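# Put each bottle on the ledge matching its cap colour

## Task

Place every bottle upright on the wall ledge whose coloured label strip is the same colour as that bottle's cap, with the bottle's entire base resting on that ledge.

## Robot and tools

The robot has two seven-joint arms, left_arm and right_arm, each ending in a two-finger gripper. Everything is expressed in one scene frame in metres: origin on the plane z = 0 beneath the midpoint between the arm bases (the bases sit 0.70 m above it), +z up, +x forward (the direction both arms face), and left_arm on the +y side. Image left and right do not correspond to arm names. Reported gripper positions and orientations may be off by a few centimetres, more when an arm reaches far.

Gripper frame: fingers point along its +z axis and close along its y axis. end_effector_position is the spot between the finger pads when shut, just behind the fingertips. Closing pushes the fingertips about 17 mm further along +z, mostly while the pads are more than 70 mm apart.

Row format (shared by execute_actions and move): 16 numbers, always all 16 even if one arm is idle. First left_arm: x, y, z, qw, qx, qy, qz, opening; then right_arm in the same order. x, y, z is an absolute target for that gripper's end_effector_position in the scene frame (metres); qw..qz is an absolute target orientation quaternion, w first, in the scene frame. Opening runs -1 (closed) to +1 (fully open, 0.145 m); going fully open to closed takes at least about 0.5 s. To hold an orientation, repeat the same quaternion in every row rather than copying the drifting reported one. To park an arm, resend the pose it last reported before it stopped, plus its intended opening, at every call.

execute_actions(actions, cameras): actions is a list of actions; each action is a list of up to 15 rows, one per 1/30 s control step; a short action repeats its final row to fill 15 steps. For both arms the action is rejected if any target lies more than 0.6 m from that gripper's current position along any of the gripper's own axes; the whole call is rejected if any action is malformed or the first action fails this test against the latest reported state. An empty actions list just reports state and images. cameras picks images by name: cam_high, cam_low; omitted, null or ["all"] gives all, [] none; an unknown name voids the call.

move(target, speed, blend, opening_speed, blocking, cameras): target is one 16-number row or a list of up to 15 rows (no 0.6 m check). Each gripper travels a straight line from its Hand target to the target pose, turning the shorter way. speed is top path speed in m/s, 0.002 to 1.1 (default 0.25), rotation capped at twice that in rad/s; one value or one per target. blend (metres, default 0) rounds corners at intermediate targets. opening_speed (per second on the -1..+1 scale, at least 0.2) ramps the fingers. All arms finish together; paths last at least 0.5 s and are cut off at 10 s. First-target opening changes are sent at the start; later targets' opening changes happen after arrival with everything paused at rest. Moves do not avoid obstacles or the other arm; grippers lag and can overshoot speed, especially with the arm nearly straight. Faster moves and targets deeper past a contact hit harder. blocking=false returns after about 0.5 s while the move continues; a new move replaces it. The result adds a move: line giving the ending (done, off_target, moving, held, fault) and limits (paced = pose clipped, held = steps withheld). An arm not named in the ending is done (within 3 mm and 2 degrees). Neither done nor off_target tells you about contact.

wait(seconds 0 to 10, cameras): lets time pass with last commands held; returns early if a running move ends. stop(cameras): brakes the running move; fingers continue unless opening_speed was set. zoom_image(camera, region): closer look at region [x0, y0, x1, y1] in pixels (at most 504 by 504) of the latest cam_high or cam_low image (896x504 each). read_manual(section): licence texts only. finished_scene(scene): ends scene 1 or 2 irreversibly; call nothing after it in that reply. The goal must hold without the robot.

Controller behaviour: each step the commanded orientation is clipped to within 32 degrees of the measured one, and damped inverse kinematics favours position. One action may fall short; the result's Hand target shows where the arm is being sent, so send the remainder next. Tool commands shows present gripper commands; a 0 opening is a real command. Big wrist turns can swing the elbow.

Result lines: end_effector_position and end_effector_quat_wxyz per arm; grip_measured (same scale as opening; the last Joint positions number is the opening in metres); Joint velocities marked within noise when still; joint torques (include gravity, offsets and noise; numbers 3 and 4 wrap at ±28 N m); step readings of position for execute_actions calls; MOTOR HOT above 85 °C and OVER-TEMPERATURE FAULT at 100 °C, which halts the arm 30 to 60 s. Heat builds from holding loads, stretched arms or straining toward unreachable poses.

Gripping: command an opening clearly below grip_measured to keep hold; lower squeezes harder, about 10 N per pad up to roughly 11 cm objects; fast closes can press too hard.

Avoid: dropping bottles or releasing them while moving, slamming or hard pushes, knocking items off the work area, and any contact between the two arms (including one gripper closing on the other's fingers), which can end the scene. The clearance check does not protect grippers and wrist cameras from touching. Loose objects may occasionally be nudged by outside pushes. Scene 1 is practice and may be skipped with finished_scene.

Each tool is called as a command line: name --argument value for each argument, lists and objects as JSON in quotes; but a table of rows of numbers goes row by row, as --pt "numbers of a row", without its own name.

## Session

execute_actions --actions '[]'

zoom_image --camera "cam_high" --region '[430, 200, 690, 420]'

zoom_image --camera "cam_low" --region '[320, 120, 640, 400]'

Scene clock: 0.00 s.
left_arm: end_effector_position=(+0.2239, +0.1828, +0.6144) grip_measured=+1.00 end_effector_quat_wxyz=(-0.319, +0.395, -0.515, +0.691) | right_arm: end_effector_position=(+0.4009, -0.1655, +0.3728) grip_measured=+1.00 end_effector_quat_wxyz=(+0.260, +0.265, +0.837, +0.401)
Joint positions: left_arm=[-1.106 0.942 0.535 2.339 -0.48 -0.199 -0.367 0.145] | right_arm=[0.583 0.619 -0.841 0.925 -1.182 -0.496 -0.047 0.145]
Joint velocities: within noise
Joint torques (N m): no reading
Motor temperatures (°C): left_arm=[21 21 22 20 21 23 21] | right_arm=[20 22 22 19 20 19 21]
Hand target: left_arm +0.2239, +0.1828, +0.6144; -0.319, +0.395, -0.515, +0.691 | right_arm +0.4009, -0.1655, +0.3728; +0.260, +0.265, +0.837, +0.401
Tool commands: left_gripper/opening=+1.0 right_gripper/opening=+1.0

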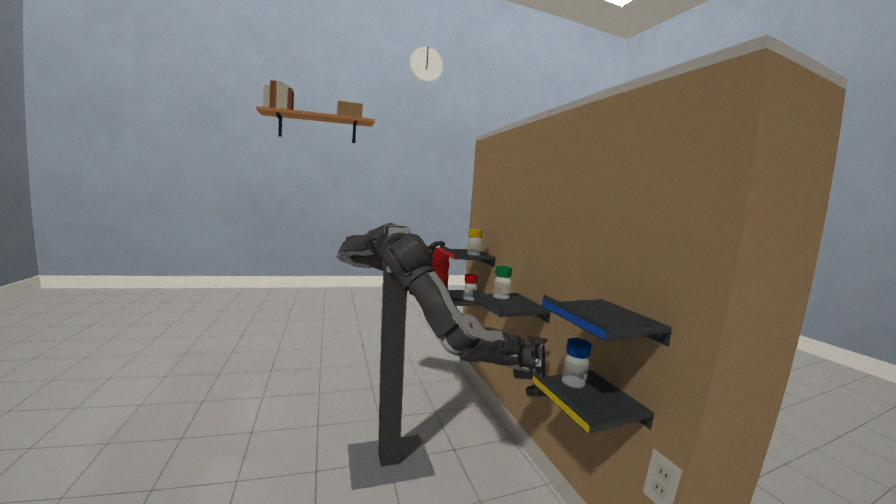

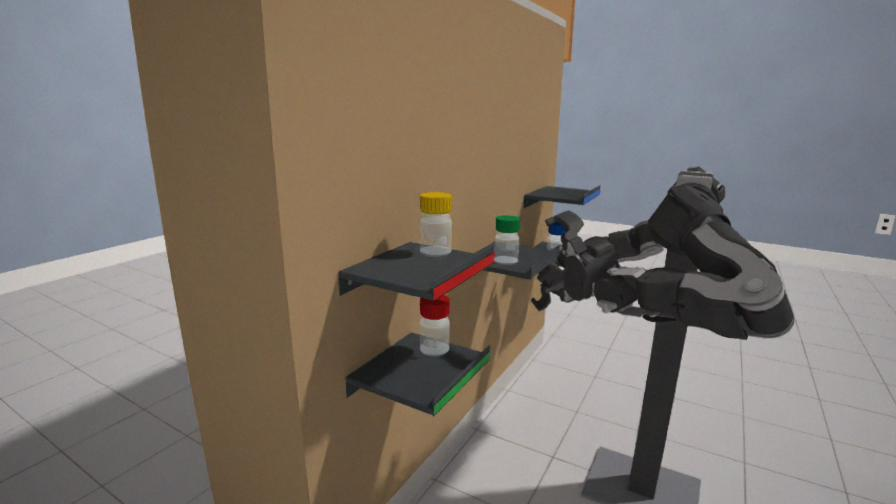

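Scaled by 1.938 from the camera's 896x504 image, which has a finer 1280x720 frame.

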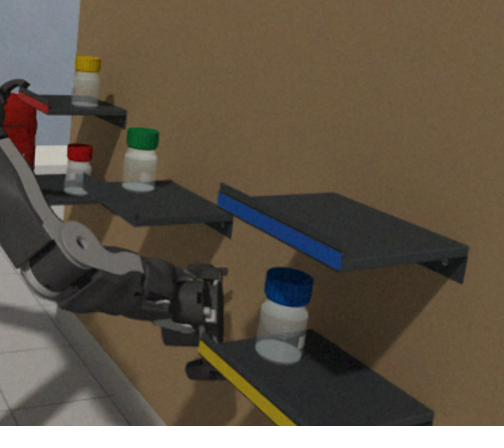

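Scaled by 1.575 from the camera's 896x504 image, which has a finer 1280x720 frame.

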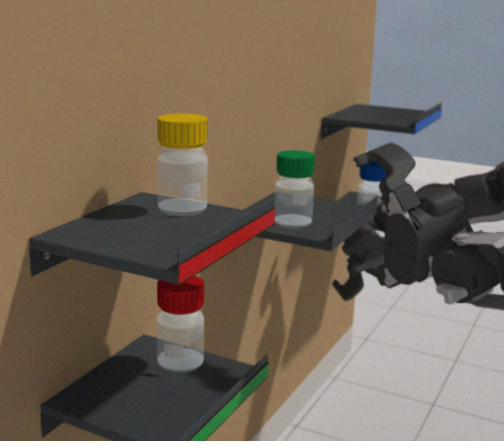

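move --pt "0.22 0.27 0.52 0 0.7661 0 0.6428 0.1 0.32 -0.12 0.37 0 0.819 0 0.574 0.1" --pt "0.235 0.344 0.51 0 0.7661 0 0.6428 0.1 0.245 -0.22 0.43 0 0.7661 0 0.6428 0.1" --pt "0.235 0.344 0.51 0 0.7661 0 0.6428 0.1 0.235 -0.359 0.51 0 0.7661 0 0.6428 0.1" --speed 0.35 --blend 0.02

zoom_image --camera "cam_high" --region '[430, 220, 690, 440]'

zoom_image --camera "cam_low" --region '[340, 170, 660, 420]'

Scene clock: 84.03 s.
left_arm: end_effector_position=(+0.2347, +0.3445, +0.5097) grip_measured=+0.10 end_effector_quat_wxyz=(-0.002, +0.767, +0.001, +0.642) | right_arm: end_effector_position=(+0.2350, -0.3606, +0.5124) grip_measured=+0.10 end_effector_quat_wxyz=(+0.005, +0.764, +0.000, +0.645)
Joint positions: left_arm=[-1.139 0.964 0.559 1.874 1.081 -0.336 0.042 0.083] | right_arm=[-0.594 0.446 0.779 1.81 0.612 0.175 0.542 0.083]
Joint velocities: within noise
Joint torques (N m): left_arm=[0.38 3.28 2.55 2.3 0.21 -0.7 0.24] | right_arm=[-0.15 4.73 1.63 2.92 0.5 -0.26 0.14]
Motor temperatures (°C): left_arm=[20 21 23 22 21 23 21] | right_arm=[23 23 22 20 20 19 21]
Hand target: left_arm +0.2350, +0.3440, +0.5100; +0.000, +0.766, +0.000, +0.643 | right_arm +0.2350, -0.3590, +0.5101; +0.000, +0.766, +0.000, +0.643
Off the commanded pose: left_arm 0.001 m, 0 deg | right_arm 0.003 m, 1 deg.
move: done

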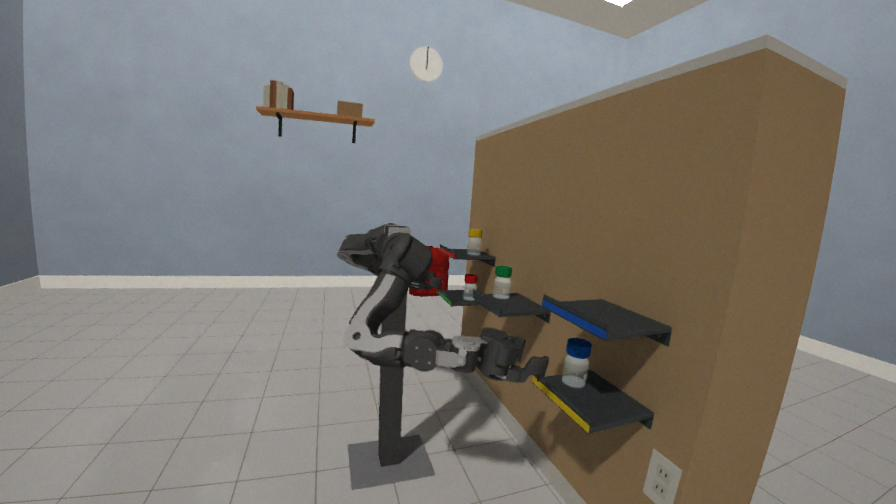

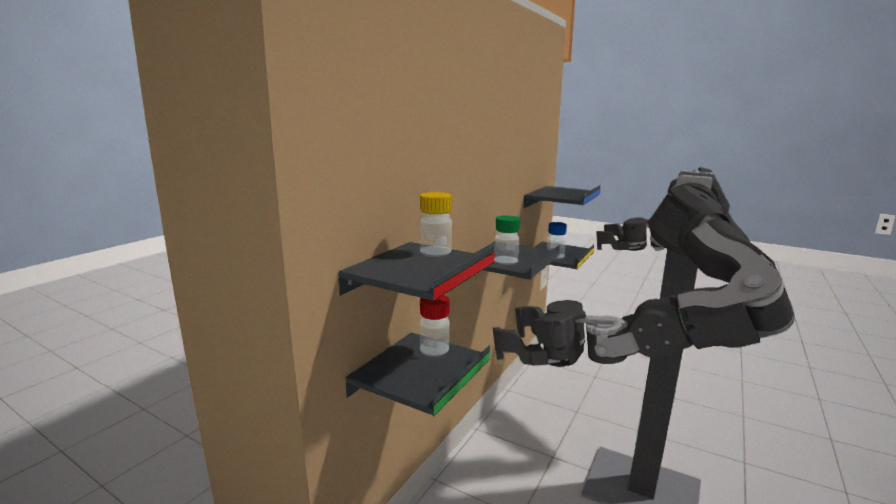

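Scaled by 1.938 from the camera's 896x504 image, which has a finer 1280x720 frame.

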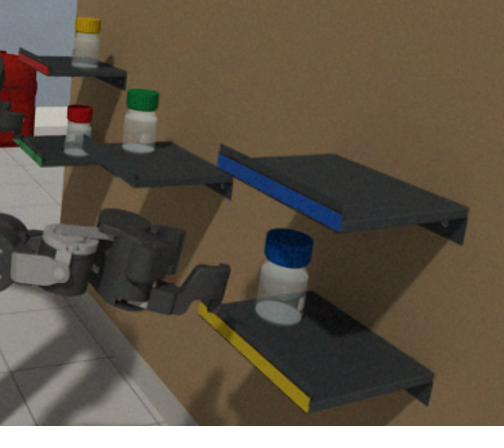

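Scaled by 1.575 from the camera's 896x504 image, which has a finer 1280x720 frame.

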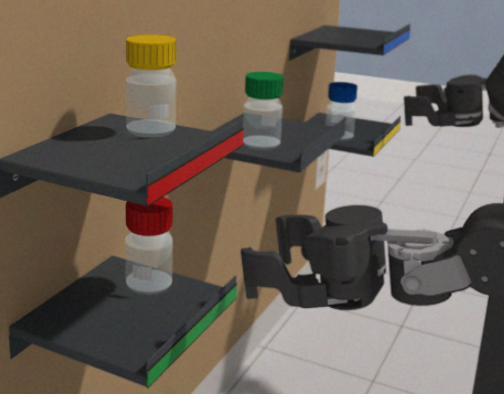

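move --pt "0.25 0.344 0.507 0 0.7661 0 0.6428 0.1 0.25 -0.345 0.507 0 0.7661 0 0.6428 0.1" --pt "0.387 0.344 0.497 0 0.7661 0 0.6428 0.1 0.384 -0.345 0.497 0 0.7661 0 0.6428 0.1" --pt "0.387 0.344 0.497 0 0.7661 0 0.6428 -0.6 0.384 -0.345 0.497 0 0.7661 0 0.6428 -0.6" --pt "0.387 0.344 0.515 0 0.7661 0 0.6428 -0.6 0.384 -0.345 0.515 0 0.7661 0 0.6428 -0.6" --speed '[0.3,0.2,0.2,0.1]' --blend '[0.01,0,0,0]'

zoom_image --camera "cam_high" --region '[430, 220, 690, 440]'

zoom_image --camera "cam_low" --region '[340, 170, 660, 420]'

Scene clock: 109.93 s.
left_arm: end_effector_position=(+0.3868, +0.3430, +0.5124) grip_measured=-0.24 end_effector_quat_wxyz=(+0.002, +0.769, -0.002, +0.639) | right_arm: end_effector_position=(+0.3836, -0.3432, +0.5105) grip_measured=-0.31 end_effector_quat_wxyz=(-0.003, +0.770, +0.001, +0.638)
Joint positions: left_arm=[0.146 1.058 -0.328 1.399 1.087 -0.039 -0.001 0.058] | right_arm=[0.12 0.562 0.308 1.408 0.427 0.311 0.37 0.052]
Joint velocities: within noise
Joint torques (N m): left_arm=[5.37 7.16 3.84 3.55 0.19 -0.8 -0.04] | right_arm=[4.89 6.13 3.41 4.7 0.42 -0.46 -0.05]
Motor temperatures (°C): left_arm=[21 22 24 21 21 24 21] | right_arm=[21 23 22 20 20 19 21]
Hand target: left_arm +0.3870, +0.3439, +0.5150; +0.000, +0.766, +0.000, +0.643 | right_arm +0.3840, -0.3450, +0.5149; +0.000, +0.766, +0.000, +0.643
Off the commanded pose: left_arm 0.003 m, 1 deg | right_arm 0.005 m, 1 deg.
move: off_target (right_arm)

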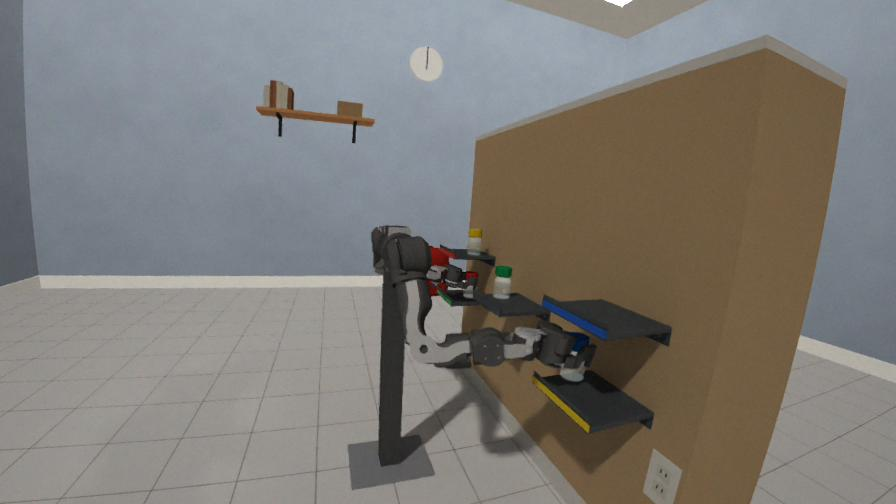

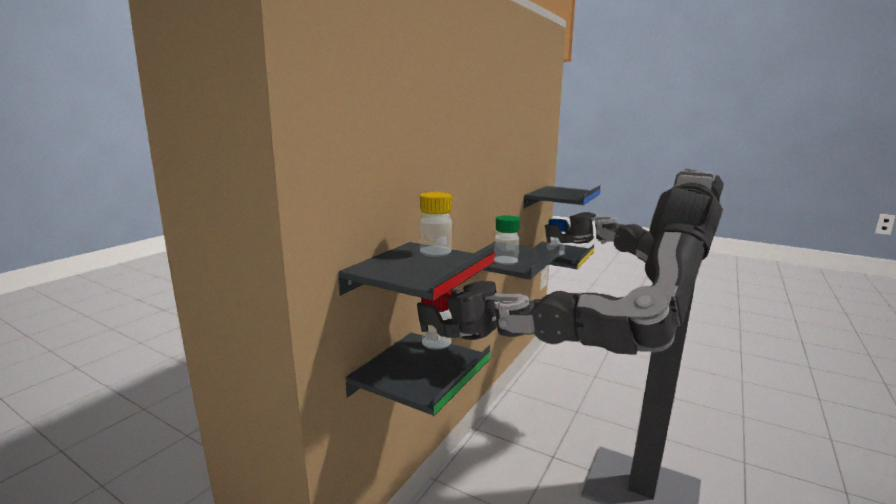

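Scaled by 1.938 from the camera's 896x504 image, which has a finer 1280x720 frame.

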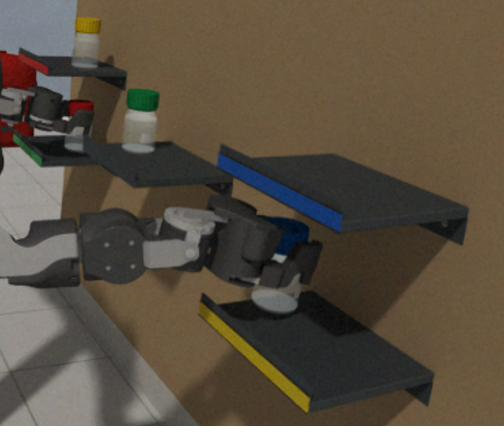

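Scaled by 1.575 from the camera's 896x504 image, which has a finer 1280x720 frame.

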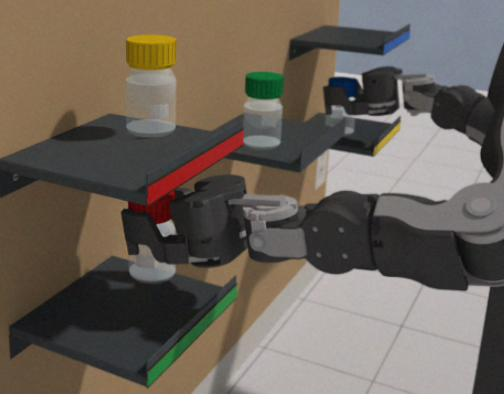

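move --pt "0.378 0.215 0.517 0 0.7661 0 0.6428 -0.6 0.375 -0.20 0.517 0 0.7661 0 0.6428 -0.6" --pt "0.372 0.212 0.80 0 0.7661 0 0.6428 -0.6 0.372 -0.20 0.74 0 0.7661 0 0.6428 -0.6" --pt "0.38 0.43 0.81 0 0.7661 0 0.6428 -0.6 0.38 -0.40 0.735 0 0.7661 0 0.6428 -0.6" --pt "0.38 0.435 0.715 0 0.7661 0 0.6428 -0.6 0.38 -0.40 0.705 0 0.7661 0 0.6428 -0.6" --speed '[0.25,0.3,0.3,0.2]' --blend '[0.02,0.02,0.02,0]'

zoom_image --camera "cam_high" --region '[430, 200, 690, 420]'

zoom_image --camera "cam_low" --region '[340, 120, 660, 370]'

Scene clock: 132.87 s.
left_arm: end_effector_position=(+0.3797, +0.4345, +0.7109) grip_measured=-0.24 end_effector_quat_wxyz=(+0.001, +0.771, -0.001, +0.636) | right_arm: end_effector_position=(+0.3801, -0.3990, +0.6986) grip_measured=-0.31 end_effector_quat_wxyz=(-0.002, +0.773, +0.001, +0.634)
Joint positions: left_arm=[1.51 1.488 -1.276 1.199 1.418 0.399 0.322 0.058] | right_arm=[0.514 1.436 -0.212 1.41 1.371 0.474 0.152 0.052]
Joint velocities: within noise
Joint torques (N m): left_arm=[6.47 0.62 3.96 0.8 0.4 -0.9 -0.05] | right_arm=[4.6 8 6.2 1.22 0.32 -0.76 -0.14]
Motor temperatures (°C): left_arm=[22 23 25 22 21 24 21] | right_arm=[22 24 23 21 20 20 21]
Hand target: left_arm +0.3800, +0.4349, +0.7150; +0.000, +0.766, +0.000, +0.643 | right_arm +0.3799, -0.4000, +0.7050; +0.000, +0.766, +0.000, +0.643
Off the commanded pose: left_arm 0.004 m, 1 deg | right_arm 0.007 m, 1 deg.
move: off_target (left_arm, right_arm)

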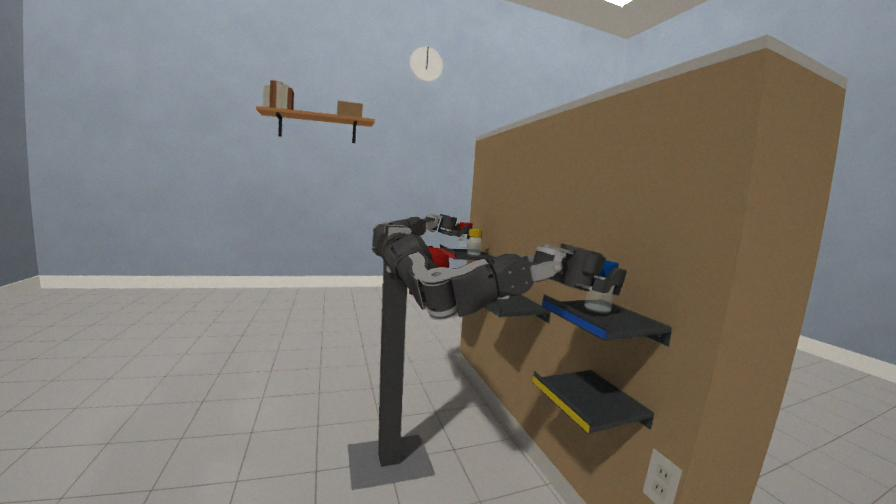

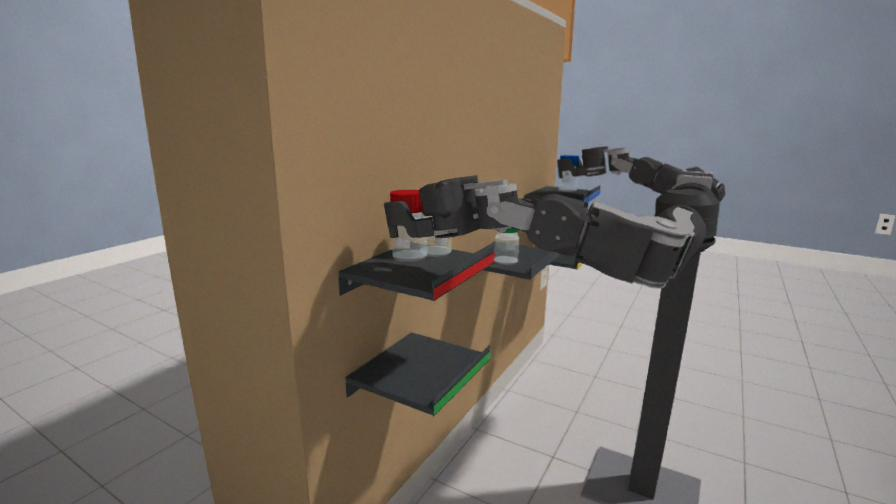

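Scaled by 1.938 from the camera's 896x504 image, which has a finer 1280x720 frame.

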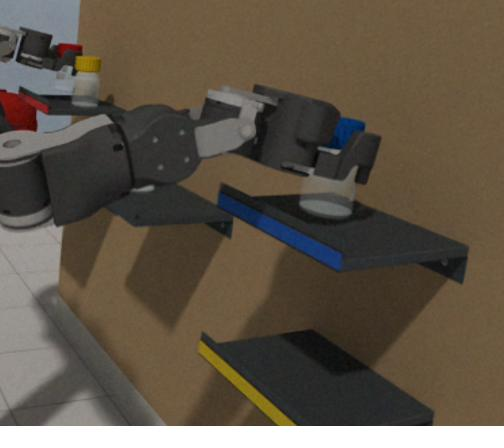

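Scaled by 1.575 from the camera's 896x504 image, which has a finer 1280x720 frame.

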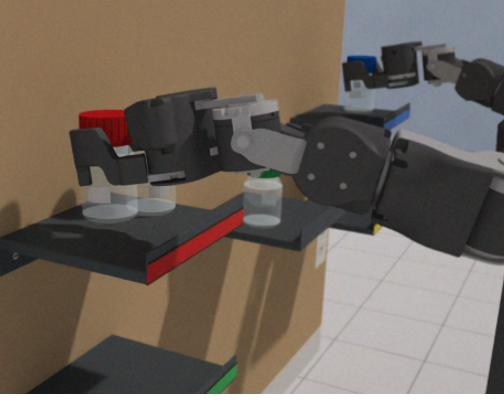

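move --pt "0.38 0.435 0.688 0 0.7661 0 0.6428 -0.6 0.38 -0.40 0.691 0 0.7661 0 0.6428 -0.6" --pt "0.38 0.435 0.690 0 0.7661 0 0.6428 -0.05 0.38 -0.40 0.693 0 0.7661 0 0.6428 0.0" --speed '[0.05,0.05]' --opening_speed 0.8

zoom_image --camera "cam_high" --region '[430, 200, 690, 420]'

zoom_image --camera "cam_low" --region '[340, 120, 660, 370]'

Scene clock: 151.23 s.
left_arm: end_effector_position=(+0.3798, +0.4348, +0.6924) grip_measured=-0.05 end_effector_quat_wxyz=(+0.002, +0.763, -0.001, +0.646) | right_arm: end_effector_position=(+0.3798, -0.3993, +0.6916) grip_measured=+0.00 end_effector_quat_wxyz=(-0.002, +0.768, +0.001, +0.641)
Joint positions: left_arm=[1.418 1.508 -1.292 1.218 1.469 0.275 0.307 0.072] | right_arm=[0.439 1.462 -0.207 1.418 1.409 0.394 0.144 0.076]
Joint velocities: within noise
Joint torques (N m): left_arm=[5.13 1.25 2.95 0.66 0.24 -0.5 -0.02] | right_arm=[4.26 7.19 4.98 0.84 0.18 -0.54 -0.12]
Motor temperatures (°C): left_arm=[23 22 26 21 21 25 21] | right_arm=[22 25 24 20 20 20 21]
Hand target: left_arm +0.3800, +0.4350, +0.6900; +0.000, +0.766, +0.000, +0.643 | right_arm +0.3800, -0.4000, +0.6929; +0.000, +0.766, +0.000, +0.643
Off the commanded pose: left_arm 0.002 m, 1 deg | right_arm 0.002 m, 0 deg.
move: done

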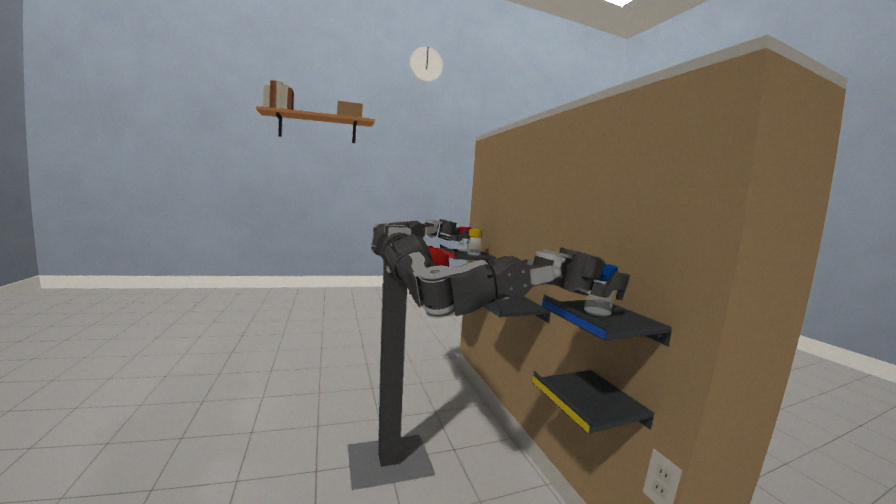

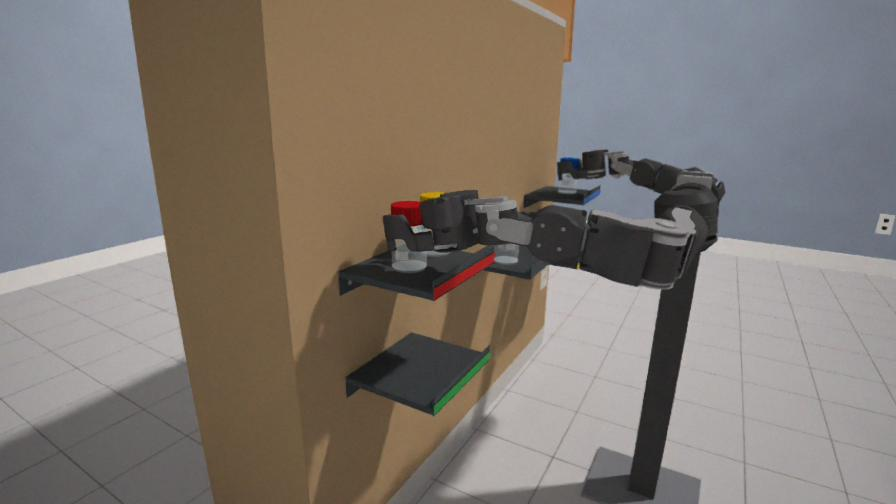

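Scaled by 1.938 from the camera's 896x504 image, which has a finer 1280x720 frame.

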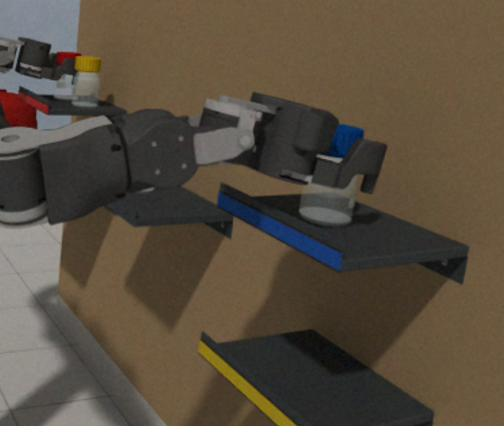

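Scaled by 1.575 from the camera's 896x504 image, which has a finer 1280x720 frame.

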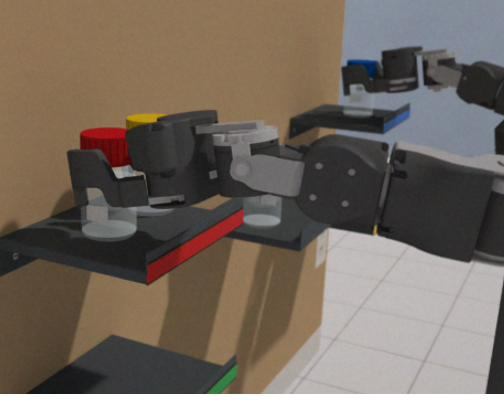

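move --pt "0.378 0.435 0.80 0 0.7661 0 0.6428 -0.05 0.376 -0.40 0.775 0 0.7661 0 0.6428 0.0" --pt "0.375 0.21 0.78 0 0.7661 0 0.6428 -0.05 0.37 -0.20 0.72 0 0.7661 0 0.6428 0.0" --pt "0.382 0.055 0.70 0.1116 0.7545 -0.133 0.633 -0.05 0.36 -0.19 0.45 0 0.80 0 0.60 0.0" --pt "0.381 0.0505 0.67 0.1116 0.7545 -0.133 0.633 0.15 0.36 -0.19 0.42 0 0.8192 0 0.5736 0.0" --speed '[0.2,0.3,0.3,0.2]' --blend '[0.02,0.02,0.02,0]'

zoom_image --camera "cam_high" --region '[430, 200, 690, 420]'

zoom_image --camera "cam_low" --region '[340, 120, 660, 370]'

Scene clock: 165.03 s.
left_arm: end_effector_position=(+0.3814, +0.0512, +0.6695) grip_measured=+0.15 end_effector_quat_wxyz=(+0.110, +0.756, -0.132, +0.632) | right_arm: end_effector_position=(+0.3600, -0.1918, +0.4200) grip_measured=+0.00 end_effector_quat_wxyz=(+0.003, +0.820, -0.002, +0.573)
Joint positions: left_arm=[0.95 0.578 -0.809 2.002 1.366 0.65 -0.868 0.087] | right_arm=[0.167 0.711 -0.683 1.594 0.853 0.043 -0.523 0.076]
Joint velocities: within noise
Joint torques (N m): left_arm=[8.16 0.75 2.58 2.36 -0.24 -0.53 0.23] | right_arm=[4.07 2.47 2.4 3.25 -0.24 -0.52 0.2]
Motor temperatures (°C): left_arm=[23 22 26 21 21 24 21] | right_arm=[22 25 24 20 20 20 21]
Hand target: left_arm +0.3810, +0.0505, +0.6700; +0.112, +0.754, -0.133, +0.633 | right_arm +0.3600, -0.1900, +0.4201; +0.000, +0.819, +0.000, +0.574
Off the commanded pose: left_arm 0.001 m, 0 deg | right_arm 0.002 m, 0 deg.
move: done; blend cut to 0.0163 m at target 3

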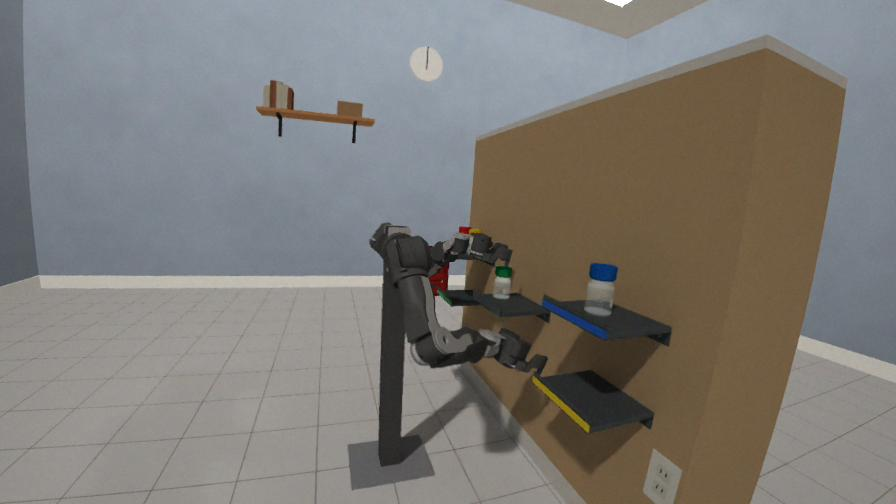

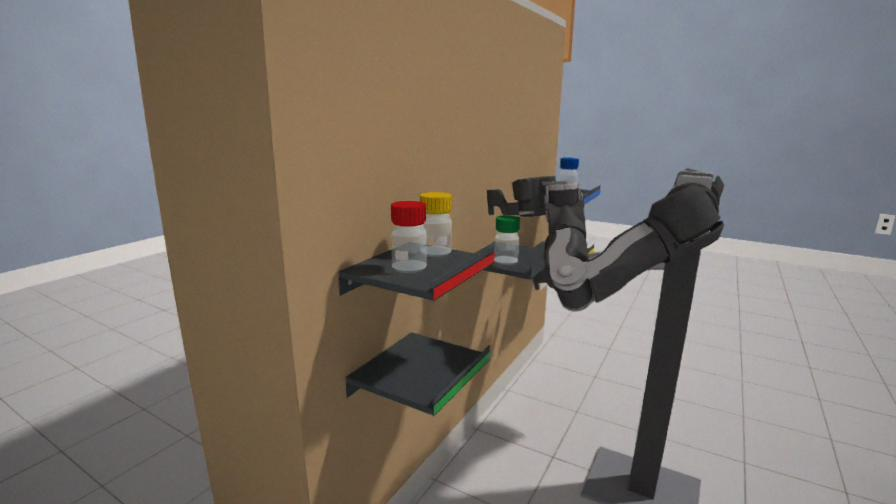

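Scaled by 1.938 from the camera's 896x504 image, which has a finer 1280x720 frame.

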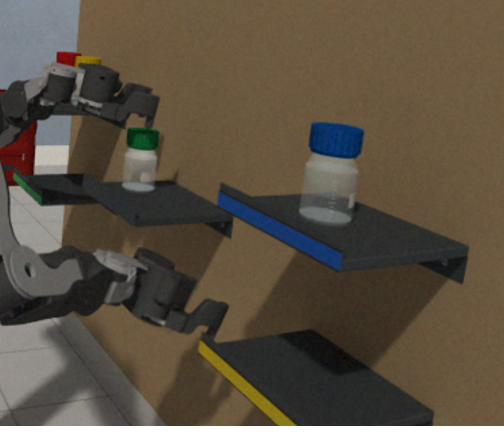

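Scaled by 1.575 from the camera's 896x504 image, which has a finer 1280x720 frame.

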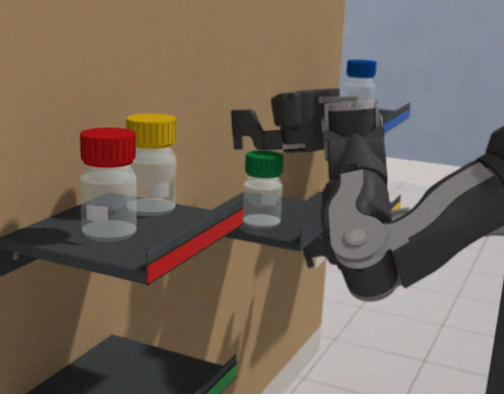

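move --pt "0.379 0.0505 0.592 0.1116 0.7545 -0.133 0.633 0.15 0.36 -0.19 0.42 0 0.8192 0 0.5736 0.15" --pt "0.379 0.0505 0.592 0.1116 0.7545 -0.133 0.633 -0.6 0.36 -0.19 0.42 0 0.8192 0 0.5736 0.15" --pt "0.38 0.055 0.69 0.1116 0.7545 -0.133 0.633 -0.6 0.36 -0.19 0.42 0 0.8192 0 0.5736 0.15" --pt "0.372 0.212 0.70 0 0.7661 0 0.6428 -0.6 0.36 -0.19 0.42 0 0.8192 0 0.5736 0.15" --pt "0.375 0.215 0.525 0 0.7661 0 0.6428 -0.6 0.36 -0.19 0.42 0 0.8192 0 0.5736 0.15" --pt "0.38 0.39 0.522 0 0.7661 0 0.6428 -0.6 0.36 -0.19 0.42 0 0.8192 0 0.5736 0.15" --speed '[0.15,0.15,0.2,0.3,0.3,0.2]' --blend '[0,0,0.02,0.02,0.01,0]'

zoom_image --camera "cam_low" --region '[340, 200, 660, 450]'

Scene clock: 188.83 s.
left_arm: end_effector_position=(+0.3787, +0.3919, +0.5196) grip_measured=-0.24 end_effector_quat_wxyz=(-0.004, +0.771, +0.000, +0.637) | right_arm: end_effector_position=(+0.3600, -0.1917, +0.4200) grip_measured=+0.15 end_effector_quat_wxyz=(+0.003, +0.820, -0.002, +0.573)
Joint positions: left_arm=[0.215 1.208 -0.471 1.244 1.262 -0.144 0.142 0.058] | right_arm=[0.167 0.711 -0.683 1.594 0.853 0.043 -0.522 0.087]
Joint velocities: within noise
Joint torques (N m): left_arm=[6.21 6.82 3.59 2 0.26 -0.91 0.22] | right_arm=[4.05 2.62 2.37 3.22 -0.23 -0.48 0.18]
Motor temperatures (°C): left_arm=[24 22 25 21 21 24 21] | right_arm=[22 24 23 20 20 20 21]
Hand target: left_arm +0.3800, +0.3900, +0.5220; +0.000, +0.766, +0.000, +0.643 | right_arm +0.3600, -0.1899, +0.4201; +0.000, +0.819, +0.000, +0.574
Off the commanded pose: left_arm 0.003 m, 1 deg | right_arm 0.002 m, 0 deg.
move: done

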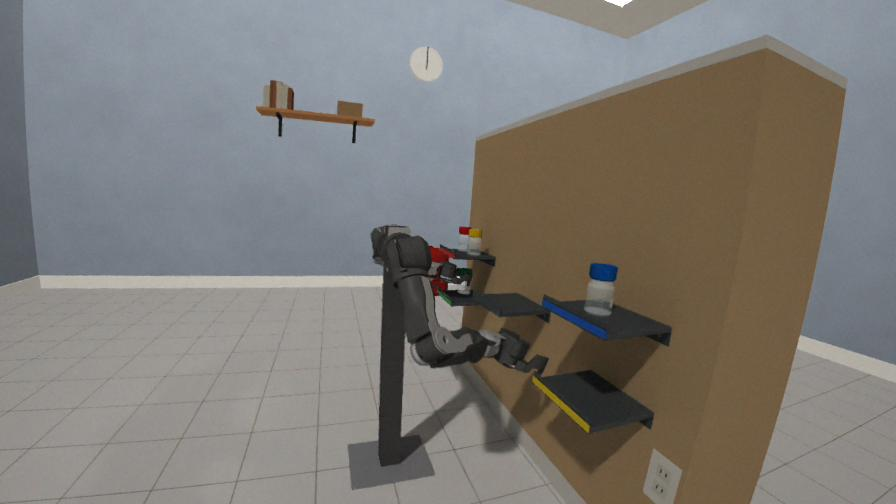

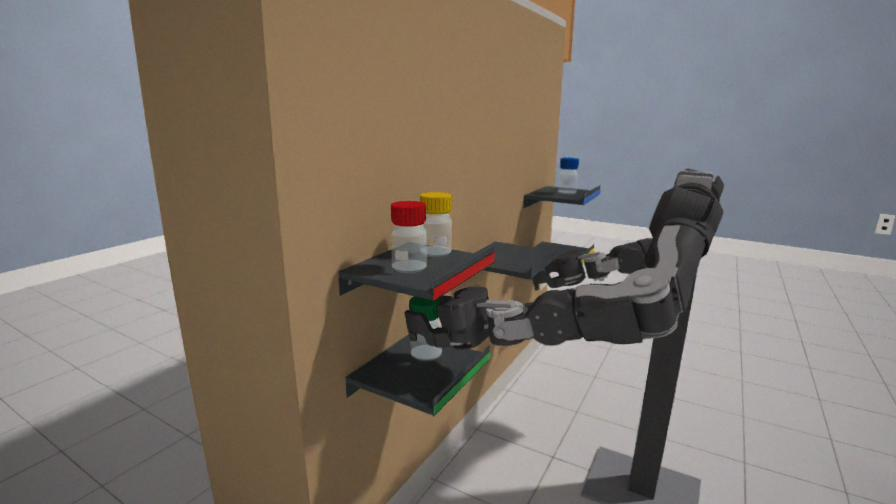

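Scaled by 1.575 from the camera's 896x504 image, which has a finer 1280x720 frame.

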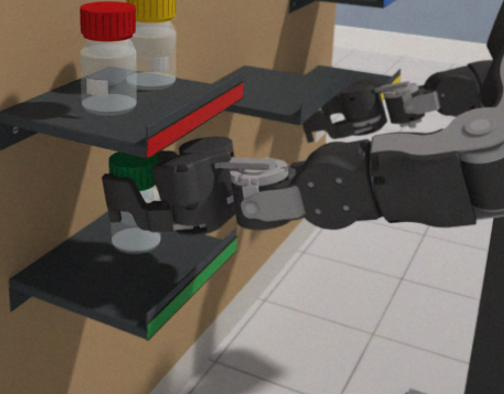

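move --pt "0.38 0.39 0.490 0 0.7661 0 0.6428 -0.6 0.36 -0.19 0.42 0 0.8192 0 0.5736 0.15" --pt "0.38 0.39 0.494 0 0.7661 0 0.6428 0.1 0.36 -0.19 0.42 0 0.8192 0 0.5736 0.15" --speed '[0.06,0.06]' --opening_speed 0.8

zoom_image --camera "cam_low" --region '[340, 200, 660, 450]'

Scene clock: 201.50 s.
left_arm: end_effector_position=(+0.3808, +0.3912, +0.4973) grip_measured=+0.10 end_effector_quat_wxyz=(-0.002, +0.763, +0.000, +0.646) | right_arm: end_effector_position=(+0.3600, -0.1917, +0.4200) grip_measured=+0.15 end_effector_quat_wxyz=(+0.003, +0.820, -0.002, +0.573)
Joint positions: left_arm=[0.238 1.118 -0.495 1.144 1.205 -0.212 0.185 0.083] | right_arm=[0.167 0.711 -0.683 1.594 0.853 0.043 -0.522 0.087]
Joint velocities: within noise
Joint torques (N m): left_arm=[5.1 7.03 2.22 2.06 0.24 -0.51 0.1] | right_arm=[4.05 2.55 2.47 3.37 -0.24 -0.48 0.18]
Motor temperatures (°C): left_arm=[24 23 25 21 21 25 21] | right_arm=[22 24 23 20 20 20 21]
Hand target: left_arm +0.3800, +0.3899, +0.4939; +0.000, +0.766, +0.000, +0.643 | right_arm +0.3600, -0.1899, +0.4201; +0.000, +0.819, +0.000, +0.574
Off the commanded pose: left_arm 0.004 m, 1 deg | right_arm 0.002 m, 0 deg.
move: off_target (left_arm); target 2's new opening was sent with left_arm's hand 0.009 m and 2 deg from that target

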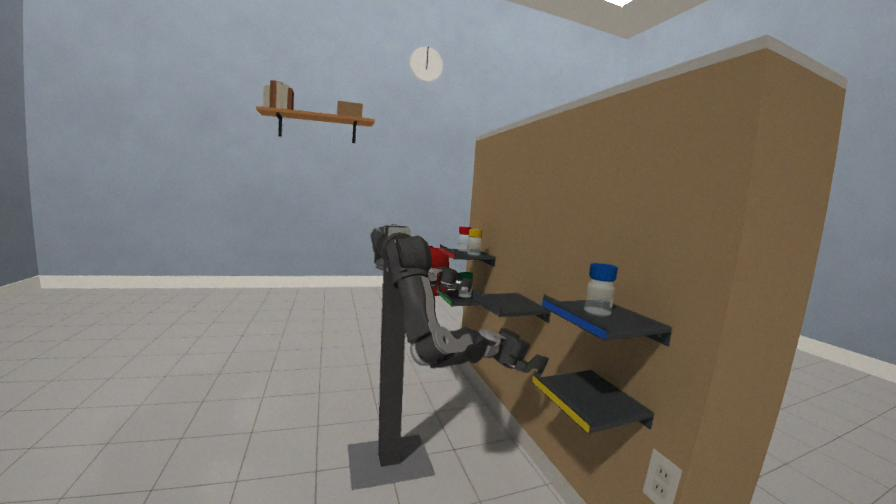

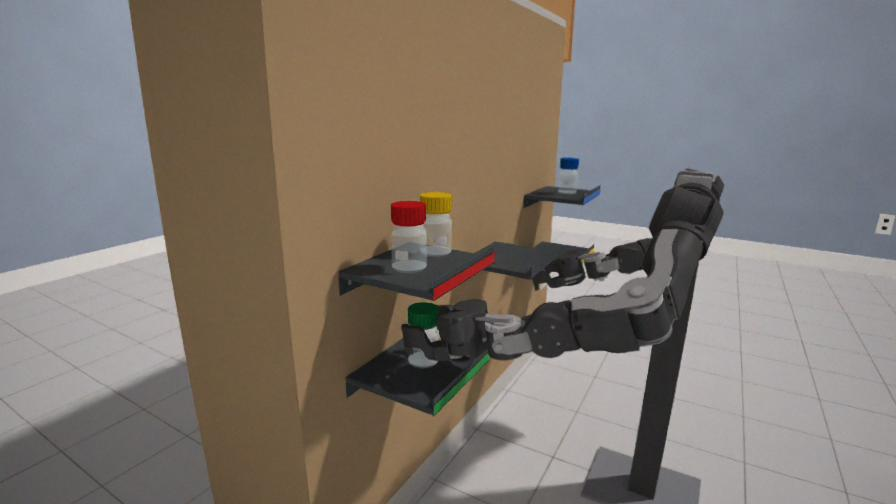

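Scaled by 1.575 from the camera's 896x504 image, which has a finer 1280x720 frame.

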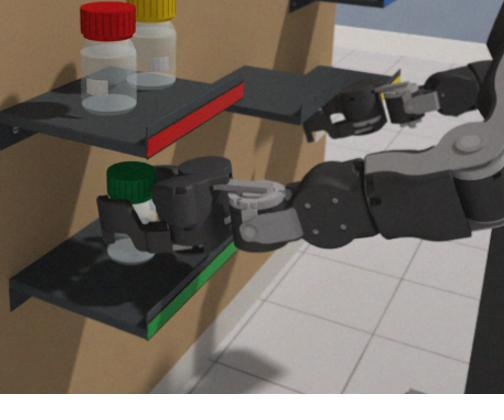

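move --pt "0.255 0.388 0.508 0 0.7661 0 0.6428 0.1 0.36 -0.19 0.42 0 0.8192 0 0.5736 0.15" --pt "0.25 0.25 0.47 0 0.7661 0 0.6428 0.0 0.36 -0.19 0.42 0 0.8192 0 0.5736 0.15" --pt "0.35 0.205 0.42 0 0.7933 0 0.6088 0.0 0.36 -0.19 0.42 0 0.8192 0 0.5736 0.15" --pt "0.365 0.21 0.70 0 0.7661 0 0.6428 0.0 0.36 -0.19 0.42 0 0.8192 0 0.5736 0.15" --pt "0.38 0.325 0.79 0 0.7661 0 0.6428 0.0 0.36 -0.19 0.42 0 0.8192 0 0.5736 0.15" --pt "0.387 0.3365 0.765 0 0.7661 0 0.6428 0.0 0.36 -0.19 0.42 0 0.8192 0 0.5736 0.15" --speed '[0.25,0.35,0.35,0.35,0.3,0.2]' --blend '[0.01,0.02,0.03,0.02,0.01,0]'

zoom_image --camera "cam_low" --region '[340, 100, 660, 350]'

zoom_image --camera "cam_high" --region '[420, 180, 540, 300]'

Scene clock: 218.93 s.
left_arm: end_effector_position=(+0.3868, +0.3371, +0.7650) grip_measured=+0.00 end_effector_quat_wxyz=(-0.001, +0.766, +0.002, +0.642) | right_arm: end_effector_position=(+0.3600, -0.1917, +0.4200) grip_measured=+0.15 end_effector_quat_wxyz=(+0.003, +0.820, -0.002, +0.573)
Joint positions: left_arm=[1.27 1.363 -0.739 1.581 1.547 0.709 -0.203 0.076] | right_arm=[0.167 0.711 -0.683 1.594 0.853 0.043 -0.522 0.087]
Joint velocities: within noise
Joint torques (N m): left_arm=[6.26 2.12 3.04 0.53 0.01 -0.7 0.23] | right_arm=[3.97 2.73 2.37 3.26 -0.25 -0.47 0.19]
Motor temperatures (°C): left_arm=[23 24 25 21 21 25 21] | right_arm=[22 23 23 20 20 20 21]
Hand target: left_arm +0.3870, +0.3365, +0.7650; +0.000, +0.766, +0.000, +0.643 | right_arm +0.3600, -0.1899, +0.4201; +0.000, +0.819, +0.000, +0.574
Off the commanded pose: left_arm 0.001 m, 0 deg | right_arm 0.002 m, 0 deg.
move: done; blend cut to 0 m at target 2

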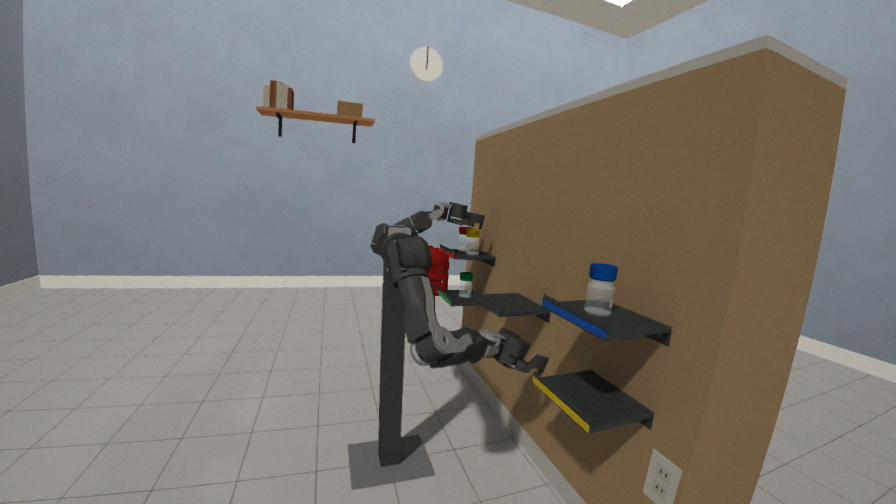

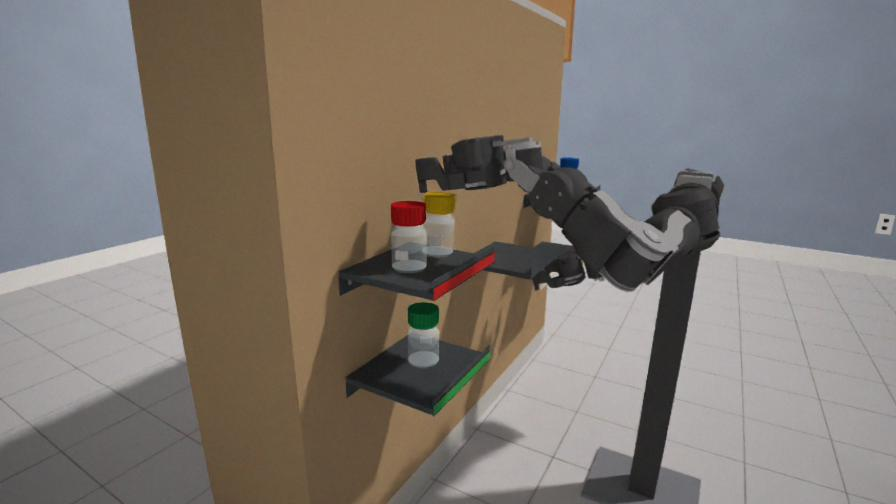

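Scaled by 1.575 from the camera's 896x504 image, which has a finer 1280x720 frame.

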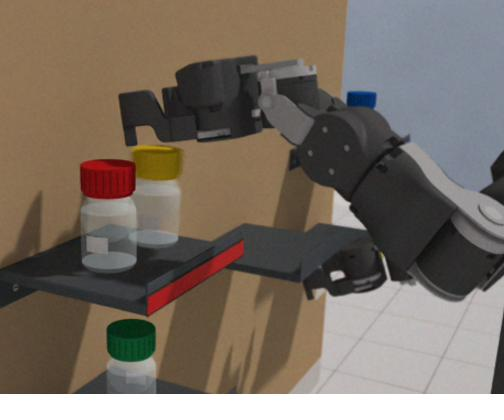

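Scaled by 4.200 from the camera's 896x504 image, which has a finer 1280x720 frame.

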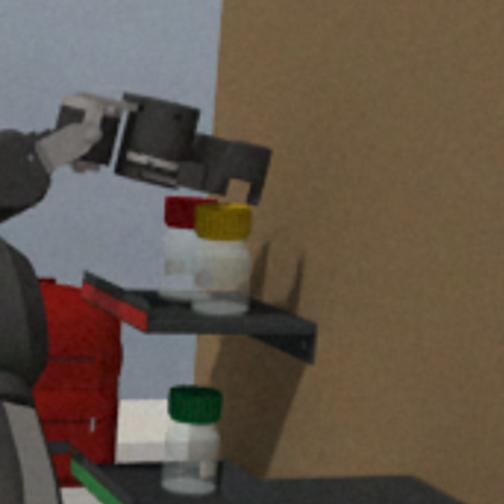

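move --pt "0.380 0.340 0.72 0 0.7661 0 0.6428 0.0 0.36 -0.19 0.42 0 0.8192 0 0.5736 0.15" --pt "0.380 0.340 0.691 0 0.7661 0 0.6428 0.0 0.36 -0.19 0.42 0 0.8192 0 0.5736 0.15" --speed 0.12

Scene clock: 265.70 s.
left_arm: end_effector_position=(+0.3802, +0.3409, +0.6917) grip_measured=+0.00 end_effector_quat_wxyz=(-0.002, +0.766, +0.002, +0.643) | right_arm: end_effector_position=(+0.3600, -0.1917, +0.4200) grip_measured=+0.15 end_effector_quat_wxyz=(+0.003, +0.820, -0.002, +0.573)
Joint positions: left_arm=[0.889 1.523 -0.753 1.692 1.584 0.31 -0.168 0.076] | right_arm=[0.167 0.711 -0.683 1.594 0.853 0.043 -0.522 0.087]
Joint velocities: within noise
Joint torques (N m): left_arm=[5.13 4.92 3.34 0.59 0.11 -0.69 0.23] | right_arm=[4 2.65 2.39 3.29 -0.2 -0.47 0.15]
Motor temperatures (°C): left_arm=[24 22 26 21 21 25 21] | right_arm=[22 23 23 20 20 20 21]
Hand target: left_arm +0.3800, +0.3400, +0.6910; +0.000, +0.766, +0.000, +0.643 | right_arm +0.3600, -0.1899, +0.4201; +0.000, +0.819, +0.000, +0.574
Off the commanded pose: left_arm 0.001 m, 0 deg | right_arm 0.002 m, 0 deg.
move: done

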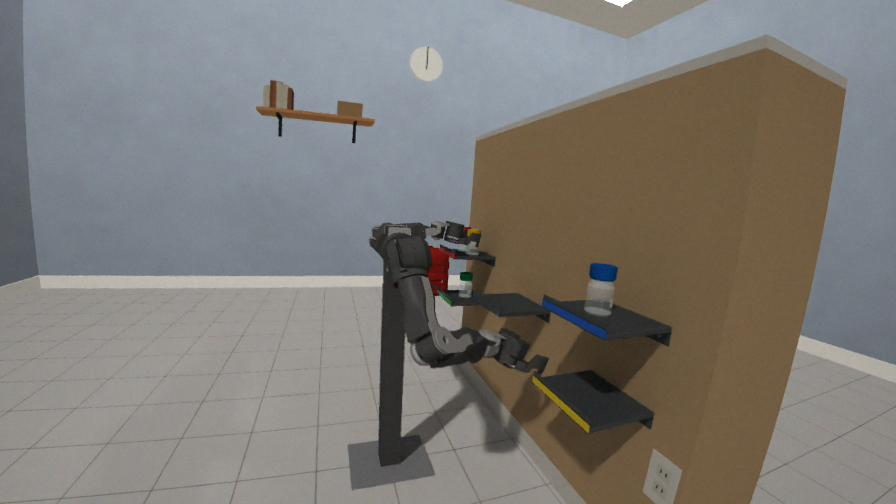

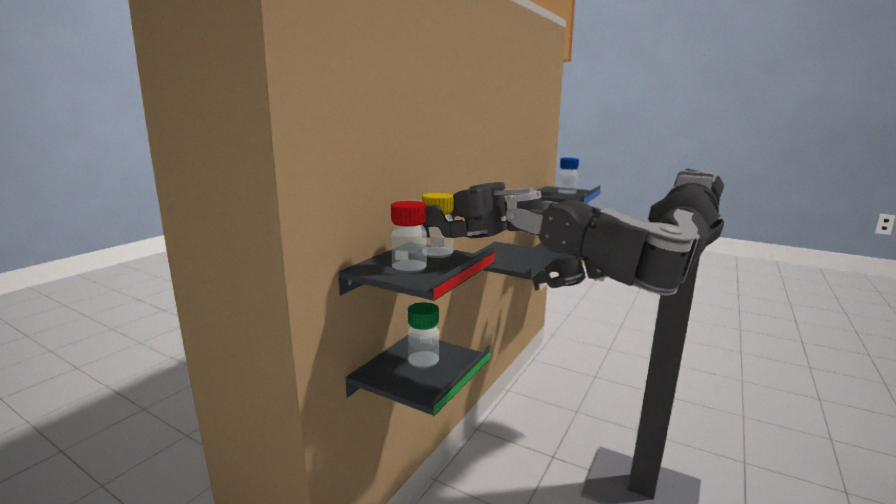

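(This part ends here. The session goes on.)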